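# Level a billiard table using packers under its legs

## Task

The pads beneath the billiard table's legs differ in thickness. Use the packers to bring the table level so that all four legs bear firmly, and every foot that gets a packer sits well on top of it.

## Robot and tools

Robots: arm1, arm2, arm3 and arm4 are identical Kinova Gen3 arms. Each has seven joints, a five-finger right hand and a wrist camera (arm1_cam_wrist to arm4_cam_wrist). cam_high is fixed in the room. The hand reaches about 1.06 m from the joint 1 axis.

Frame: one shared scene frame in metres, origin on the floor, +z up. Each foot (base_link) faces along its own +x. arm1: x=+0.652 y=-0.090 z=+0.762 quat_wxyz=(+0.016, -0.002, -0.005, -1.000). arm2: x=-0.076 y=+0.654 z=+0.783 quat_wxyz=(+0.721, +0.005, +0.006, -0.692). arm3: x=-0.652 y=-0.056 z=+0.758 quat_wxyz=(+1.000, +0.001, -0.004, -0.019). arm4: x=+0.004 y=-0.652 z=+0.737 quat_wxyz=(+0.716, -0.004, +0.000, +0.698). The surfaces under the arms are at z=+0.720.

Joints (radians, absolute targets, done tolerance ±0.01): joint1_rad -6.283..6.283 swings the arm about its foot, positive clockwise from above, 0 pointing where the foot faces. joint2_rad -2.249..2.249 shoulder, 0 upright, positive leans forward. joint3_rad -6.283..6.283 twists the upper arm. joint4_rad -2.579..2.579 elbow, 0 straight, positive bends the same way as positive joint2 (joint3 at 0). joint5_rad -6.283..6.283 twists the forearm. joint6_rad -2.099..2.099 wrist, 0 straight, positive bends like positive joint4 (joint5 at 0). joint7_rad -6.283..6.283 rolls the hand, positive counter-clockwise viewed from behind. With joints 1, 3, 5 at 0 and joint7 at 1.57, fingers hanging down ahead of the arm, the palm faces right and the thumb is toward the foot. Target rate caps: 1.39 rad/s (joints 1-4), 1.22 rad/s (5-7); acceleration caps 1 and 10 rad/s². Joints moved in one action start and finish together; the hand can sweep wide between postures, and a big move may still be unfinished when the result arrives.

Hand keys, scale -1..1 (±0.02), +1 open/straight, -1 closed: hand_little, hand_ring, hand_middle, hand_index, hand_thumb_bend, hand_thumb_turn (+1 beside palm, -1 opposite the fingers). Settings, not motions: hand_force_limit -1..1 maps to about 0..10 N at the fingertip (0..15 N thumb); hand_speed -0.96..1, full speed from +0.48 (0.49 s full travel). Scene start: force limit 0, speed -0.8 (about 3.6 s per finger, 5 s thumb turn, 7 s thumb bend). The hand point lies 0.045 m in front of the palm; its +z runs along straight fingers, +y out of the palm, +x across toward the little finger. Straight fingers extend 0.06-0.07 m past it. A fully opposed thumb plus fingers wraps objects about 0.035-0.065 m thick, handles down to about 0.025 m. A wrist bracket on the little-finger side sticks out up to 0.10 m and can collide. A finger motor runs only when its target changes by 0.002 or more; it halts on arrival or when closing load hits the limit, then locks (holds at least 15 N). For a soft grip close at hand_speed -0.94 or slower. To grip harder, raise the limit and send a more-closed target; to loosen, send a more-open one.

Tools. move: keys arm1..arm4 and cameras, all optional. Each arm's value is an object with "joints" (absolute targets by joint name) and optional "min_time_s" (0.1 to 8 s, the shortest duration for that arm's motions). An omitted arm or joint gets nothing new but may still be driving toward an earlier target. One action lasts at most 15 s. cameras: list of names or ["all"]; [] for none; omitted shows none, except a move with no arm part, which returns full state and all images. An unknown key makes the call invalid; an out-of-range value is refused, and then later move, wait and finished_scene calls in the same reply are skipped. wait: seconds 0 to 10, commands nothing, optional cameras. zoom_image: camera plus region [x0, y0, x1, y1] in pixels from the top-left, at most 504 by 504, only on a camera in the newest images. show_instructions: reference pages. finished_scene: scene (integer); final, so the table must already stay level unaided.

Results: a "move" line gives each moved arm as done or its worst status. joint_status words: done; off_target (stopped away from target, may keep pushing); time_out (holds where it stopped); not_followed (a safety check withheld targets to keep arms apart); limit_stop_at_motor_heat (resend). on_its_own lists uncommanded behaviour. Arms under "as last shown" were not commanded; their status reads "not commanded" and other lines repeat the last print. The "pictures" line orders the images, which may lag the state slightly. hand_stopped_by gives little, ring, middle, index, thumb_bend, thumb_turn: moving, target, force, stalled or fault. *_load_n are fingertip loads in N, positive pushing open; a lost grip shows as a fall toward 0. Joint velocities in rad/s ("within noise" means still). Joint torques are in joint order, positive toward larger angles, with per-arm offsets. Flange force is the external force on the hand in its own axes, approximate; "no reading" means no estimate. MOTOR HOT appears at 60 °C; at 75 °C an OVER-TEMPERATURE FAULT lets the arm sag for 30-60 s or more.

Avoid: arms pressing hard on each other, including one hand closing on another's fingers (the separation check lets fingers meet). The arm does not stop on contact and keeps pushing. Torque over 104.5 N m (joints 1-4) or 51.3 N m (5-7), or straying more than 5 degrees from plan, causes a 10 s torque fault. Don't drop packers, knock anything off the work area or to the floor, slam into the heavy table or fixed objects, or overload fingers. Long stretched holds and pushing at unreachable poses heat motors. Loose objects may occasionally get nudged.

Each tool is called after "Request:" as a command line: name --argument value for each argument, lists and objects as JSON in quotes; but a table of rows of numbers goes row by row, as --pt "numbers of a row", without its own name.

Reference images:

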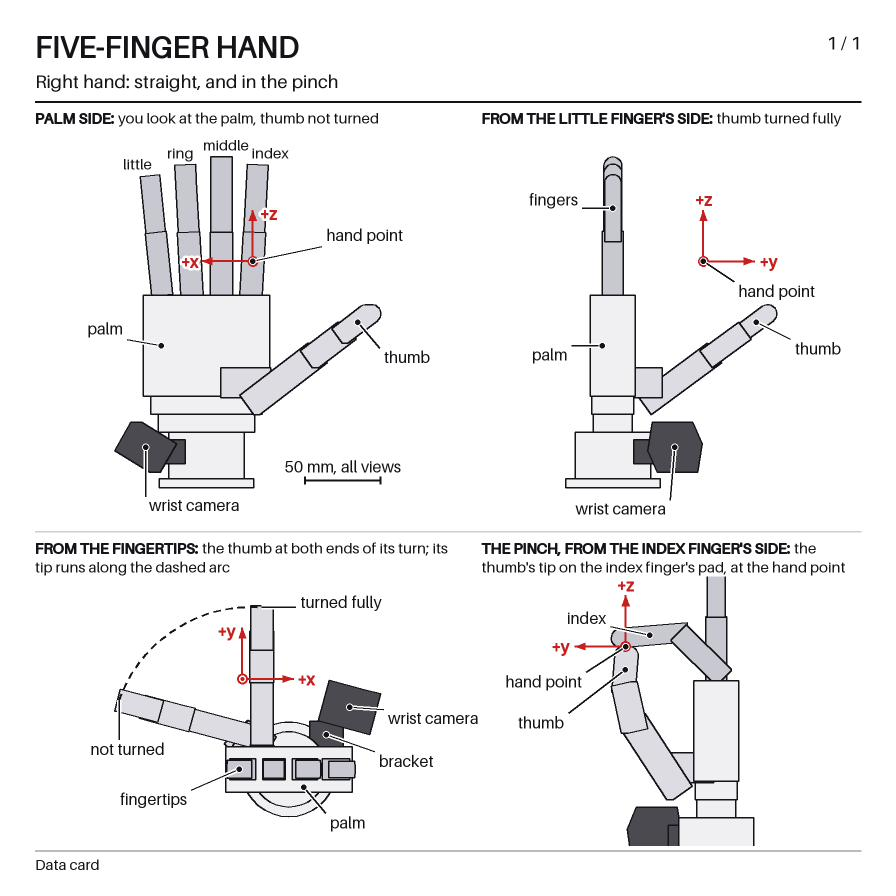

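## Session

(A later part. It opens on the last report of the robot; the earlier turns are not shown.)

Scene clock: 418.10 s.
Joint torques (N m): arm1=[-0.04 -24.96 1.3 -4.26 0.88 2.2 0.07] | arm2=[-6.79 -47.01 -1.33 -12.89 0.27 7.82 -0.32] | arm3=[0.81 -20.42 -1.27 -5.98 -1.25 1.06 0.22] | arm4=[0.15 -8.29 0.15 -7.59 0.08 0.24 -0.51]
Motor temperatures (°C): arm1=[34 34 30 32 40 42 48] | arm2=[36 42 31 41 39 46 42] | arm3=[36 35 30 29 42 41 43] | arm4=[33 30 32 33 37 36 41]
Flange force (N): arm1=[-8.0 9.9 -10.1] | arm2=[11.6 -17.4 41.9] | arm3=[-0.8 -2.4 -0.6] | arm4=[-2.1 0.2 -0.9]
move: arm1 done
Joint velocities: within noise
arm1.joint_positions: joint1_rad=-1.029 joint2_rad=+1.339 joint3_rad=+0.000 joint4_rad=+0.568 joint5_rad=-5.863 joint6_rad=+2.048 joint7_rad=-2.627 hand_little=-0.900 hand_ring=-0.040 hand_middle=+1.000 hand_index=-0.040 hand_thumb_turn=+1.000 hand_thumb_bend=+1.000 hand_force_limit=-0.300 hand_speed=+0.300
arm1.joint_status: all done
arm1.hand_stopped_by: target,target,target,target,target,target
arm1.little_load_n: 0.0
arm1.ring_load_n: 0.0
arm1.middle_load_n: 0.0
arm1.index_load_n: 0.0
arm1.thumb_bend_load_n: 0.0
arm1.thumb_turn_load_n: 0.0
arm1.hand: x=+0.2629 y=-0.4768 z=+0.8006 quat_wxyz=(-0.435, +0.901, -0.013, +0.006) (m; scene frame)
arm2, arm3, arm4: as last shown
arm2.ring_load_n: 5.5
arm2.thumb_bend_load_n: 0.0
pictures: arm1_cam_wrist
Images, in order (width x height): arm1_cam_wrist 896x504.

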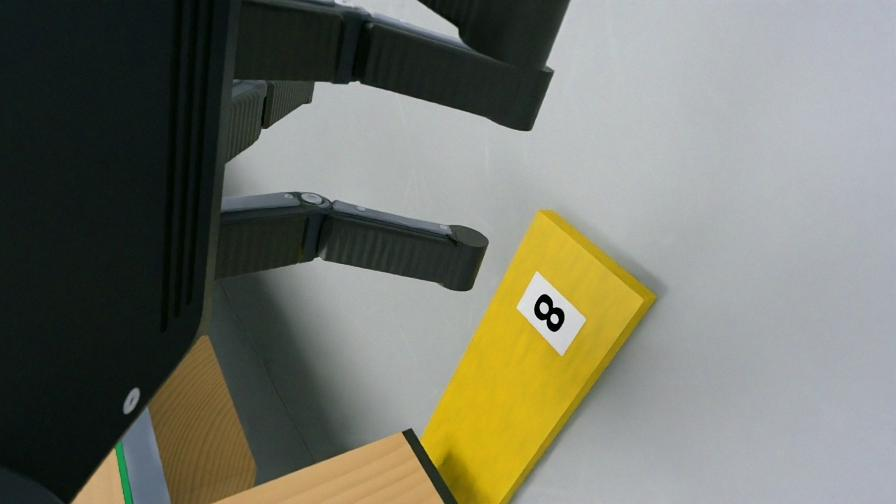

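Request:
move --arm2 '{"joints":{"joint1_rad":-0.8566,"joint2_rad":1.1024,"joint4_rad":0.8922,"joint5_rad":0.2775,"joint6_rad":1.5921,"joint7_rad":0.4954},"min_time_s":2.5}' --cameras '["arm1_cam_wrist"]'

Request:
move --arm2 '{"joints":{"joint1_rad":-0.8561,"joint2_rad":1.1337,"joint4_rad":0.9016,"joint5_rad":0.2774,"joint6_rad":1.5531,"joint7_rad":0.4845},"min_time_s":3.5}' --cameras '["arm1_cam_wrist","arm3_cam_wrist"]'

Scene clock: 424.00 s.
Joint torques (N m): arm1=[-0.03 -25.05 1.26 -4.34 0.89 2.18 0.02] | arm2=[1.17 -44.23 4.68 -9.98 4.5 8.96 -0.07] | arm3=[0.74 -20.38 -1.28 -6.14 -1.27 1.04 0.21] | arm4=[0.08 -8.25 0.11 -7.62 0.09 0.22 -0.53]
Motor temperatures (°C): arm1=[34 34 30 32 40 42 48] | arm2=[36 42 31 41 39 46 42] | arm3=[36 35 30 29 42 41 43] | arm4=[33 30 32 33 37 36 41]
Flange force (N): arm1=[-8.0 9.9 -10.0] | arm2=[2.0 -26.3 33.2] | arm3=[-1.5 -2.2 -1.0] | arm4=[-2.2 0.0 -0.8]
move: arm2 done
Joint velocities: within noise
arm1, arm3, arm4: as last shown
arm2.joint_positions: joint1_rad=-0.857 joint2_rad=+1.102 joint3_rad=+0.000 joint4_rad=+0.892 joint5_rad=+0.277 joint6_rad=+1.592 joint7_rad=+0.495 hand_little=+0.500 hand_ring=+0.501 hand_middle=+0.501 hand_index=+0.501 hand_thumb_turn=+1.000 hand_thumb_bend=+1.000 hand_force_limit=+0.000 hand_speed=-0.800
arm2.joint_status: all done
arm2.hand_stopped_by: target,target,target,target,target,target
arm2.little_load_n: 2.5
arm2.ring_load_n: 5.5
arm2.middle_load_n: 6.5
arm2.index_load_n: 7.0
arm2.thumb_bend_load_n: 0.0
arm2.thumb_turn_load_n: 0.0
arm2.hand: x=+0.2188 y=+0.2722 z=+0.8720 quat_wxyz=(+0.172, +0.642, -0.722, -0.193) (m; scene frame)
arm4.thumb_turn_load_n: 0.5
pictures: arm1_cam_wrist
Images, in order (width x height): arm1_cam_wrist 896x504.

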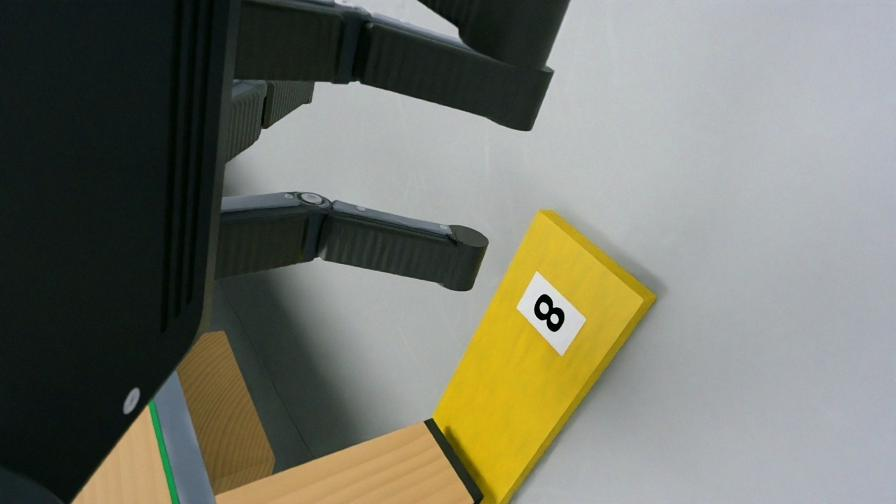

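Scene clock: 427.80 s.
Joint torques (N m): arm1=[-0.06 -25.03 1.41 -4.29 0.88 2.19 -0.01] | arm2=[-0.32 -25.59 -0.02 -6.4 0.64 1.25 -0.26] | arm3=[0.77 -20.37 -1.18 -6.04 -1.22 1.07 0.25] | arm4=[0.14 -8.26 0.12 -7.65 0.07 0.22 -0.54]
Motor temperatures (°C): arm1=[34 34 30 32 40 42 48] | arm2=[36 42 31 40 39 46 42] | arm3=[36 35 30 29 42 41 43] | arm4=[33 30 32 33 37 36 41]
Flange force (N): arm1=[-8.2 10.0 -10.2] | arm2=[2.7 -3.7 0.9] | arm3=[-1.2 -2.4 -0.7] | arm4=[-2.1 0.0 -0.7]
move: arm2 done
Joint velocities: within noise
arm1, arm3, arm4: as last shown
arm1.ring_load_n: -0.5
arm1.thumb_turn_load_n: -0.5
arm2.joint_positions: joint1_rad=-0.856 joint2_rad=+1.134 joint3_rad=+0.000 joint4_rad=+0.902 joint5_rad=+0.277 joint6_rad=+1.553 joint7_rad=+0.484 hand_little=+0.500 hand_ring=+0.500 hand_middle=+0.500 hand_index=+0.500 hand_thumb_turn=+1.000 hand_thumb_bend=+1.000 hand_force_limit=+0.000 hand_speed=-0.800
arm2.joint_status: all done
arm2.hand_stopped_by: target,target,target,target,target,target
arm2.little_load_n: 0.0
arm2.ring_load_n: 0.0
arm2.middle_load_n: 0.0
arm2.index_load_n: 0.0
arm2.thumb_bend_load_n: -0.5
arm2.thumb_turn_load_n: 0.0
arm2.hand: x=+0.2188 y=+0.2723 z=+0.8487 quat_wxyz=(+0.172, +0.642, -0.722, -0.193) (m; scene frame)
arm3.thumb_turn_load_n: -0.5
arm4.little_load_n: -0.5
arm4.thumb_turn_load_n: 0.0
pictures: arm1_cam_wrist, arm3_cam_wrist
Images, in order (width x height): arm1_cam_wrist 896x504, arm3_cam_wrist 896x504.

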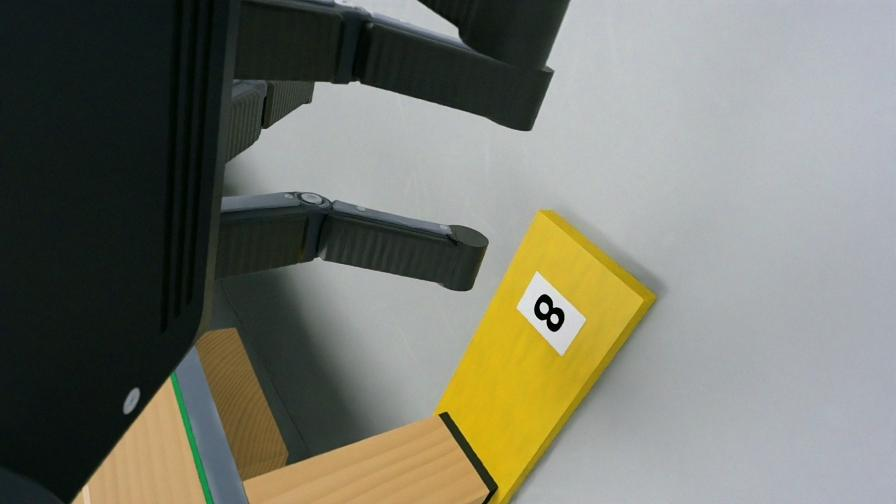

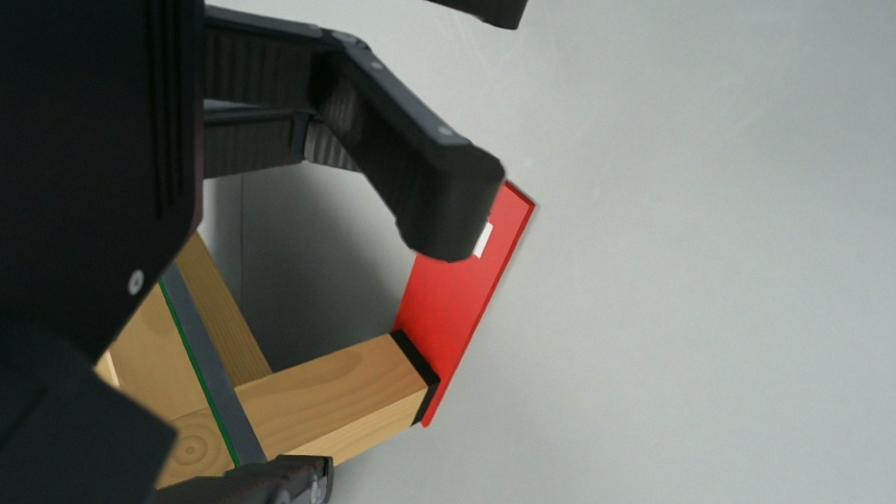

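Request:
zoom_image --camera "arm1_cam_wrist" --region '[360, 340, 580, 504]'

Request:
zoom_image --camera "arm3_cam_wrist" --region '[340, 300, 520, 460]'

Scaled by 2.291.

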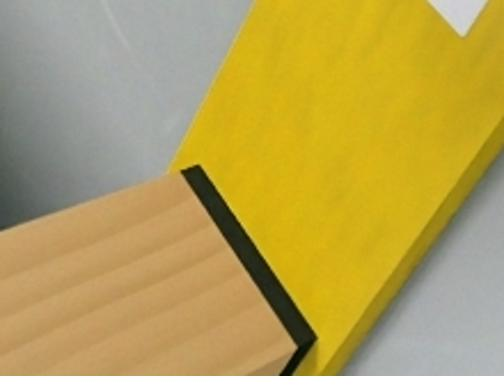

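Scaled by 2.800.

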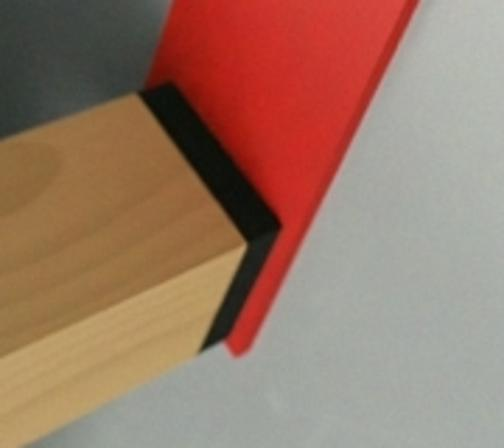

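Request:
move --arm2 '{"joints":{"joint1_rad":-0.8217,"joint2_rad":0.9851,"joint4_rad":1.0795,"joint5_rad":0.1617,"joint6_rad":1.2883,"joint7_rad":0.5280},"min_time_s":2.5}'

Request:
move --arm2 '{"joints":{"joint1_rad":-0.8633,"joint2_rad":1.0933,"joint4_rad":0.8331,"joint5_rad":0.1479,"joint6_rad":1.4306,"joint7_rad":0.5112},"min_time_s":2}' --cameras '["arm2_cam_wrist","arm1_cam_wrist"]'

Request:
move --arm2 '{"joints":{"joint1_rad":-0.865,"joint2_rad":1.0061,"joint4_rad":0.6917,"joint5_rad":0.1467,"joint6_rad":1.657,"joint7_rad":0.5429},"min_time_s":2}' --cameras '["arm2_cam_wrist","arm1_cam_wrist","arm3_cam_wrist","cam_high"]'

Scene clock: 432.03 s.
Joint torques (N m): arm1=[-0.04 -25.07 1.26 -4.21 0.93 2.16 -0.01] | arm2=[-0.35 -24.67 -0.19 -6.75 0.29 0.74 -0.16] | arm3=[0.79 -20.5 -1.22 -6.1 -1.22 1.03 0.23] | arm4=[0.13 -8.19 0.16 -7.64 0.14 0.21 -0.5]
Motor temperatures (°C): arm1=[34 34 30 32 40 42 48] | arm2=[36 42 31 40 39 46 42] | arm3=[36 35 30 29 42 41 43] | arm4=[33 30 32 33 37 36 41]
Flange force (N): arm1=[-8.8 10.7 -11.1] | arm2=[2.5 -3.1 2.1] | arm3=[-1.2 -2.2 -0.6] | arm4=[-1.8 0.1 -0.7]
move: arm2 done
Joint velocities: within noise
arm1, arm3, arm4: as last shown
arm1.ring_load_n: 0.0
arm1.thumb_turn_load_n: 0.0
arm2.joint_positions: joint1_rad=-0.822 joint2_rad=+0.985 joint3_rad=+0.000 joint4_rad=+1.079 joint5_rad=+0.162 joint6_rad=+1.288 joint7_rad=+0.528 hand_little=+0.500 hand_ring=+0.500 hand_middle=+0.500 hand_index=+0.500 hand_thumb_turn=+1.000 hand_thumb_bend=+1.000 hand_force_limit=+0.000 hand_speed=-0.800
arm2.joint_status: all done
arm2.hand_stopped_by: target,target,target,target,target,target
arm2.little_load_n: 0.0
arm2.ring_load_n: 0.0
arm2.middle_load_n: 0.0
arm2.index_load_n: 0.0
arm2.thumb_bend_load_n: 0.0
arm2.thumb_turn_load_n: 0.0
arm2.hand: x=+0.2484 y=+0.2688 z=+0.8484 quat_wxyz=(+0.087, +0.659, -0.741, -0.097) (m; scene frame)
arm3.thumb_turn_load_n: 0.0
arm4.little_load_n: 0.0
pictures: none

Scene clock: 434.33 s.
Joint torques (N m): arm1=[-0.03 -25 1.3 -4.22 0.91 2.19 0.03] | arm2=[-0.43 -26.12 -0.25 -7.28 0.39 0.75 -0.19] | arm3=[0.74 -20.39 -1.19 -6.08 -1.13 1.01 0.28] | arm4=[0.13 -8.27 0.12 -7.65 0.1 0.24 -0.51]
Motor temperatures (°C): arm1=[34 34 30 32 40 42 48] | arm2=[36 42 31 40 39 46 42] | arm3=[36 35 30 29 42 41 43] | arm4=[33 30 32 33 37 36 41]
Flange force (N): arm1=[-8.4 10.3 -10.6] | arm2=[2.6 -3.4 1.7] | arm3=[-1.4 -2.3 -0.8] | arm4=[-2.0 0.1 -0.7]
move: arm2 done
Joint velocities: within noise
arm1, arm4: as last shown
arm2.joint_positions: joint1_rad=-0.863 joint2_rad=+1.093 joint3_rad=+0.000 joint4_rad=+0.833 joint5_rad=+0.148 joint6_rad=+1.431 joint7_rad=+0.511 hand_little=+0.500 hand_ring=+0.500 hand_middle=+0.500 hand_index=+0.500 hand_thumb_turn=+1.000 hand_thumb_bend=+1.000 hand_force_limit=+0.000 hand_speed=-0.800
arm2.joint_status: all done
arm2.hand_stopped_by: target,target,target,target,target,target
arm2.little_load_n: 0.5
arm2.ring_load_n: 0.0
arm2.middle_load_n: 0.0
arm2.index_load_n: 0.0
arm2.thumb_bend_load_n: 0.0
arm2.thumb_turn_load_n: 0.0
arm2.hand: x=+0.2980 y=+0.2630 z=+0.8486 quat_wxyz=(+0.087, +0.659, -0.741, -0.097) (m; scene frame)
arm3.joint_positions: joint1_rad=+1.304 joint2_rad=+0.916 joint3_rad=+0.000 joint4_rad=+1.580 joint5_rad=-1.339 joint6_rad=+0.856 joint7_rad=-3.991 hand_little=-0.900 hand_ring=-0.080 hand_middle=-0.900 hand_index=-0.080 hand_thumb_turn=+1.000 hand_thumb_bend=+1.000 hand_force_limit=-0.300 hand_speed=+0.300
arm3.joint_status: not commanded
arm3.hand_stopped_by: target,target,target,target,target,target
arm3.little_load_n: 0.5
arm3.ring_load_n: 0.0
arm3.middle_load_n: 0.0
arm3.index_load_n: 0.0
arm3.thumb_bend_load_n: 0.0
arm3.thumb_turn_load_n: 0.0
arm3.hand: x=-0.3429 y=-0.5627 z=+0.8000 quat_wxyz=(+0.291, -0.602, +0.669, -0.323) (m; scene frame)
pictures: arm1_cam_wrist, arm2_cam_wrist
Images, in order (width x height): arm1_cam_wrist 896x504, arm2_cam_wrist 896x504.

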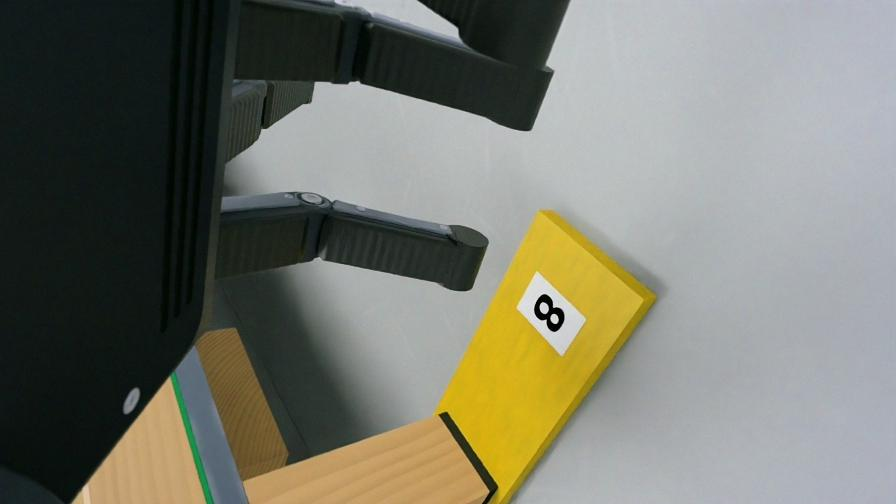

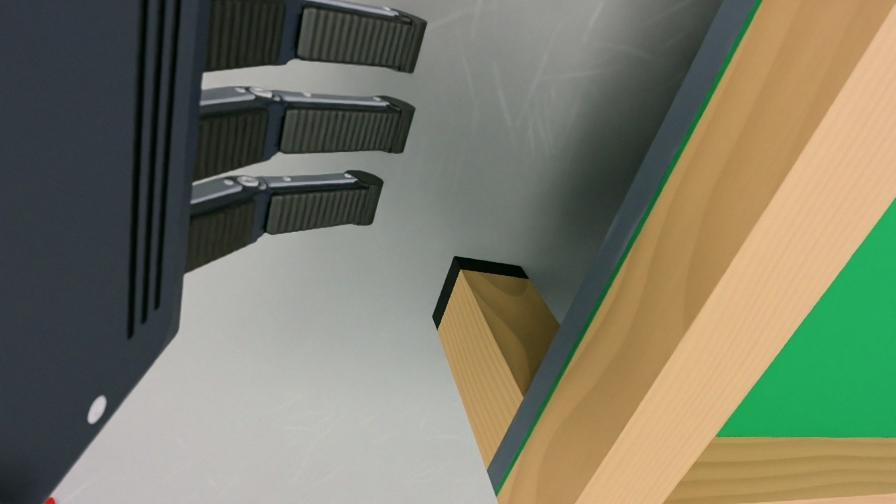

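Scene clock: 436.63 s.
Joint torques (N m): arm1=[0.08 -24.99 1.29 -4.21 0.87 2.2 0.03] | arm2=[-0.47 -25.84 -0.15 -7.75 0.36 0.73 -0.14] | arm3=[0.77 -20.51 -1.27 -6.12 -1.23 1.03 0.21] | arm4=[0.11 -8.28 0.16 -7.61 0.09 0.26 -0.52]
Motor temperatures (°C): arm1=[34 34 30 32 40 42 48] | arm2=[36 42 31 40 39 46 42] | arm3=[36 35 30 29 42 41 43] | arm4=[33 30 32 33 37 36 41]
Flange force (N): arm1=[-8.3 10.3 -10.6] | arm2=[3.4 -4.2 0.6] | arm3=[-1.3 -2.1 -0.7] | arm4=[-2.1 0.1 -0.7]
move: arm2 done
Joint velocities: within noise
arm1, arm3, arm4: as last shown
arm2.joint_positions: joint1_rad=-0.865 joint2_rad=+1.006 joint3_rad=+0.000 joint4_rad=+0.692 joint5_rad=+0.147 joint6_rad=+1.657 joint7_rad=+0.543 hand_little=+0.500 hand_ring=+0.500 hand_middle=+0.500 hand_index=+0.500 hand_thumb_turn=+1.000 hand_thumb_bend=+1.000 hand_force_limit=+0.000 hand_speed=-0.800
arm2.joint_status: all done
arm2.hand_stopped_by: target,target,target,target,target,target
arm2.little_load_n: 0.0
arm2.ring_load_n: 0.0
arm2.middle_load_n: 0.0
arm2.index_load_n: 0.0
arm2.thumb_bend_load_n: 0.0
arm2.thumb_turn_load_n: 0.0
arm2.hand: x=+0.2980 y=+0.2631 z=+0.9500 quat_wxyz=(+0.087, +0.659, -0.741, -0.097) (m; scene frame)
arm3.little_load_n: 0.0
arm4.middle_load_n: -0.5
pictures: arm1_cam_wrist, arm2_cam_wrist, arm3_cam_wrist, cam_high
Images, in order (width x height): arm1_cam_wrist 896x504, arm2_cam_wrist 896x504, arm3_cam_wrist 896x504, cam_high 896x504.

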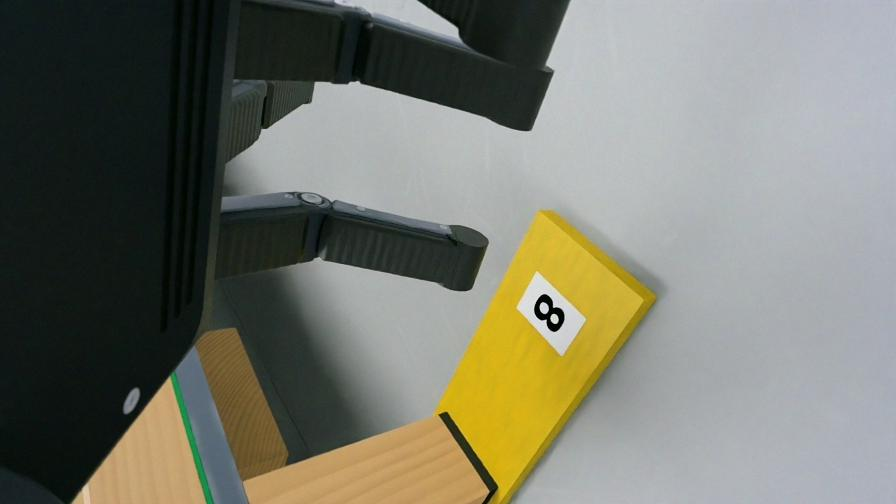

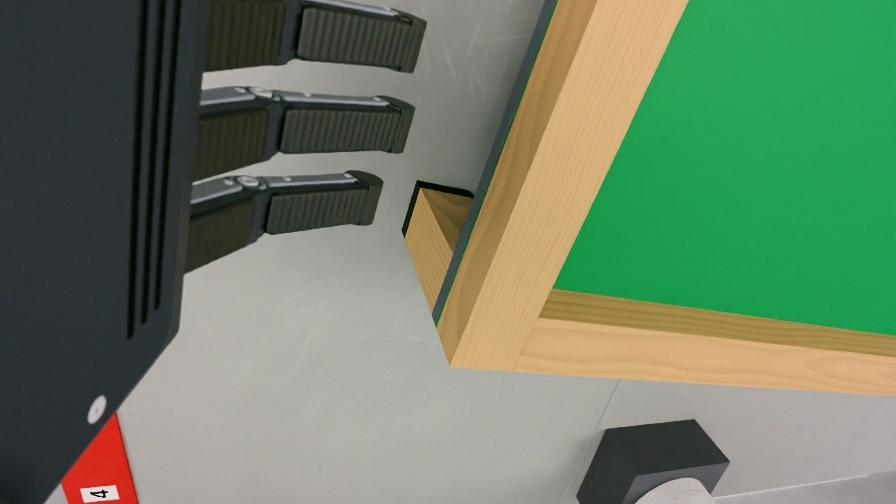

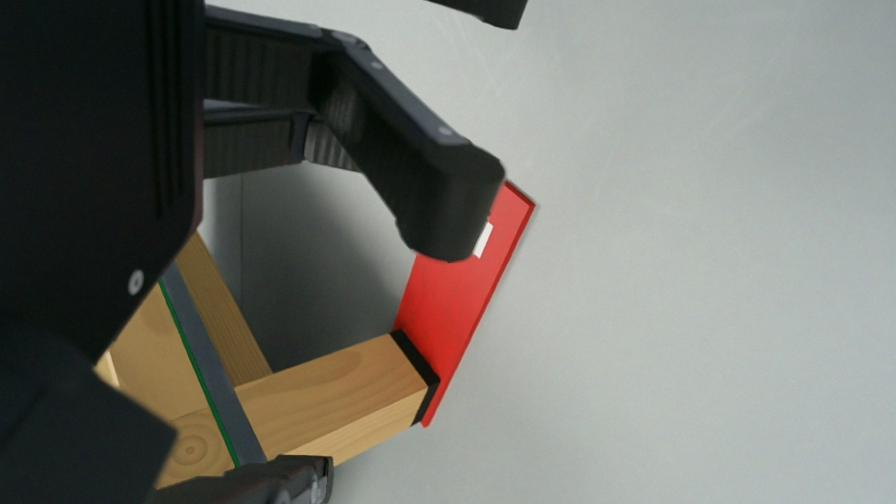

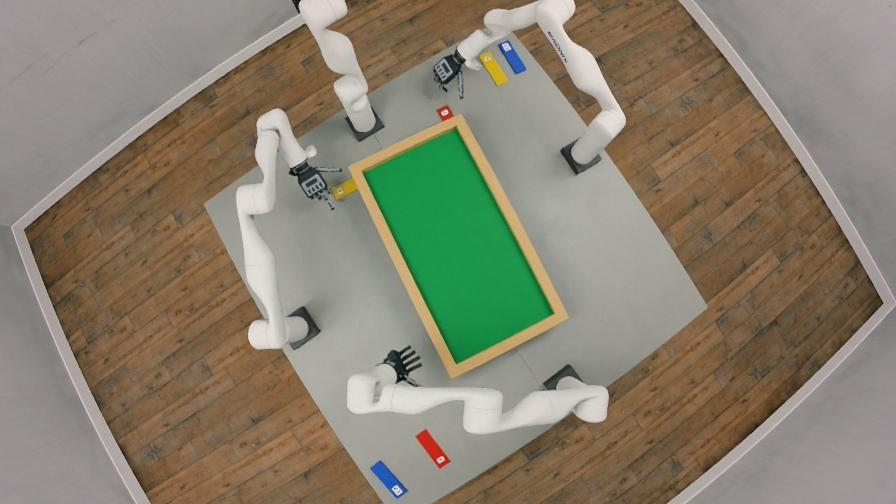

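Request:
finished_scene --scene 2

The scene is finished: the task was done.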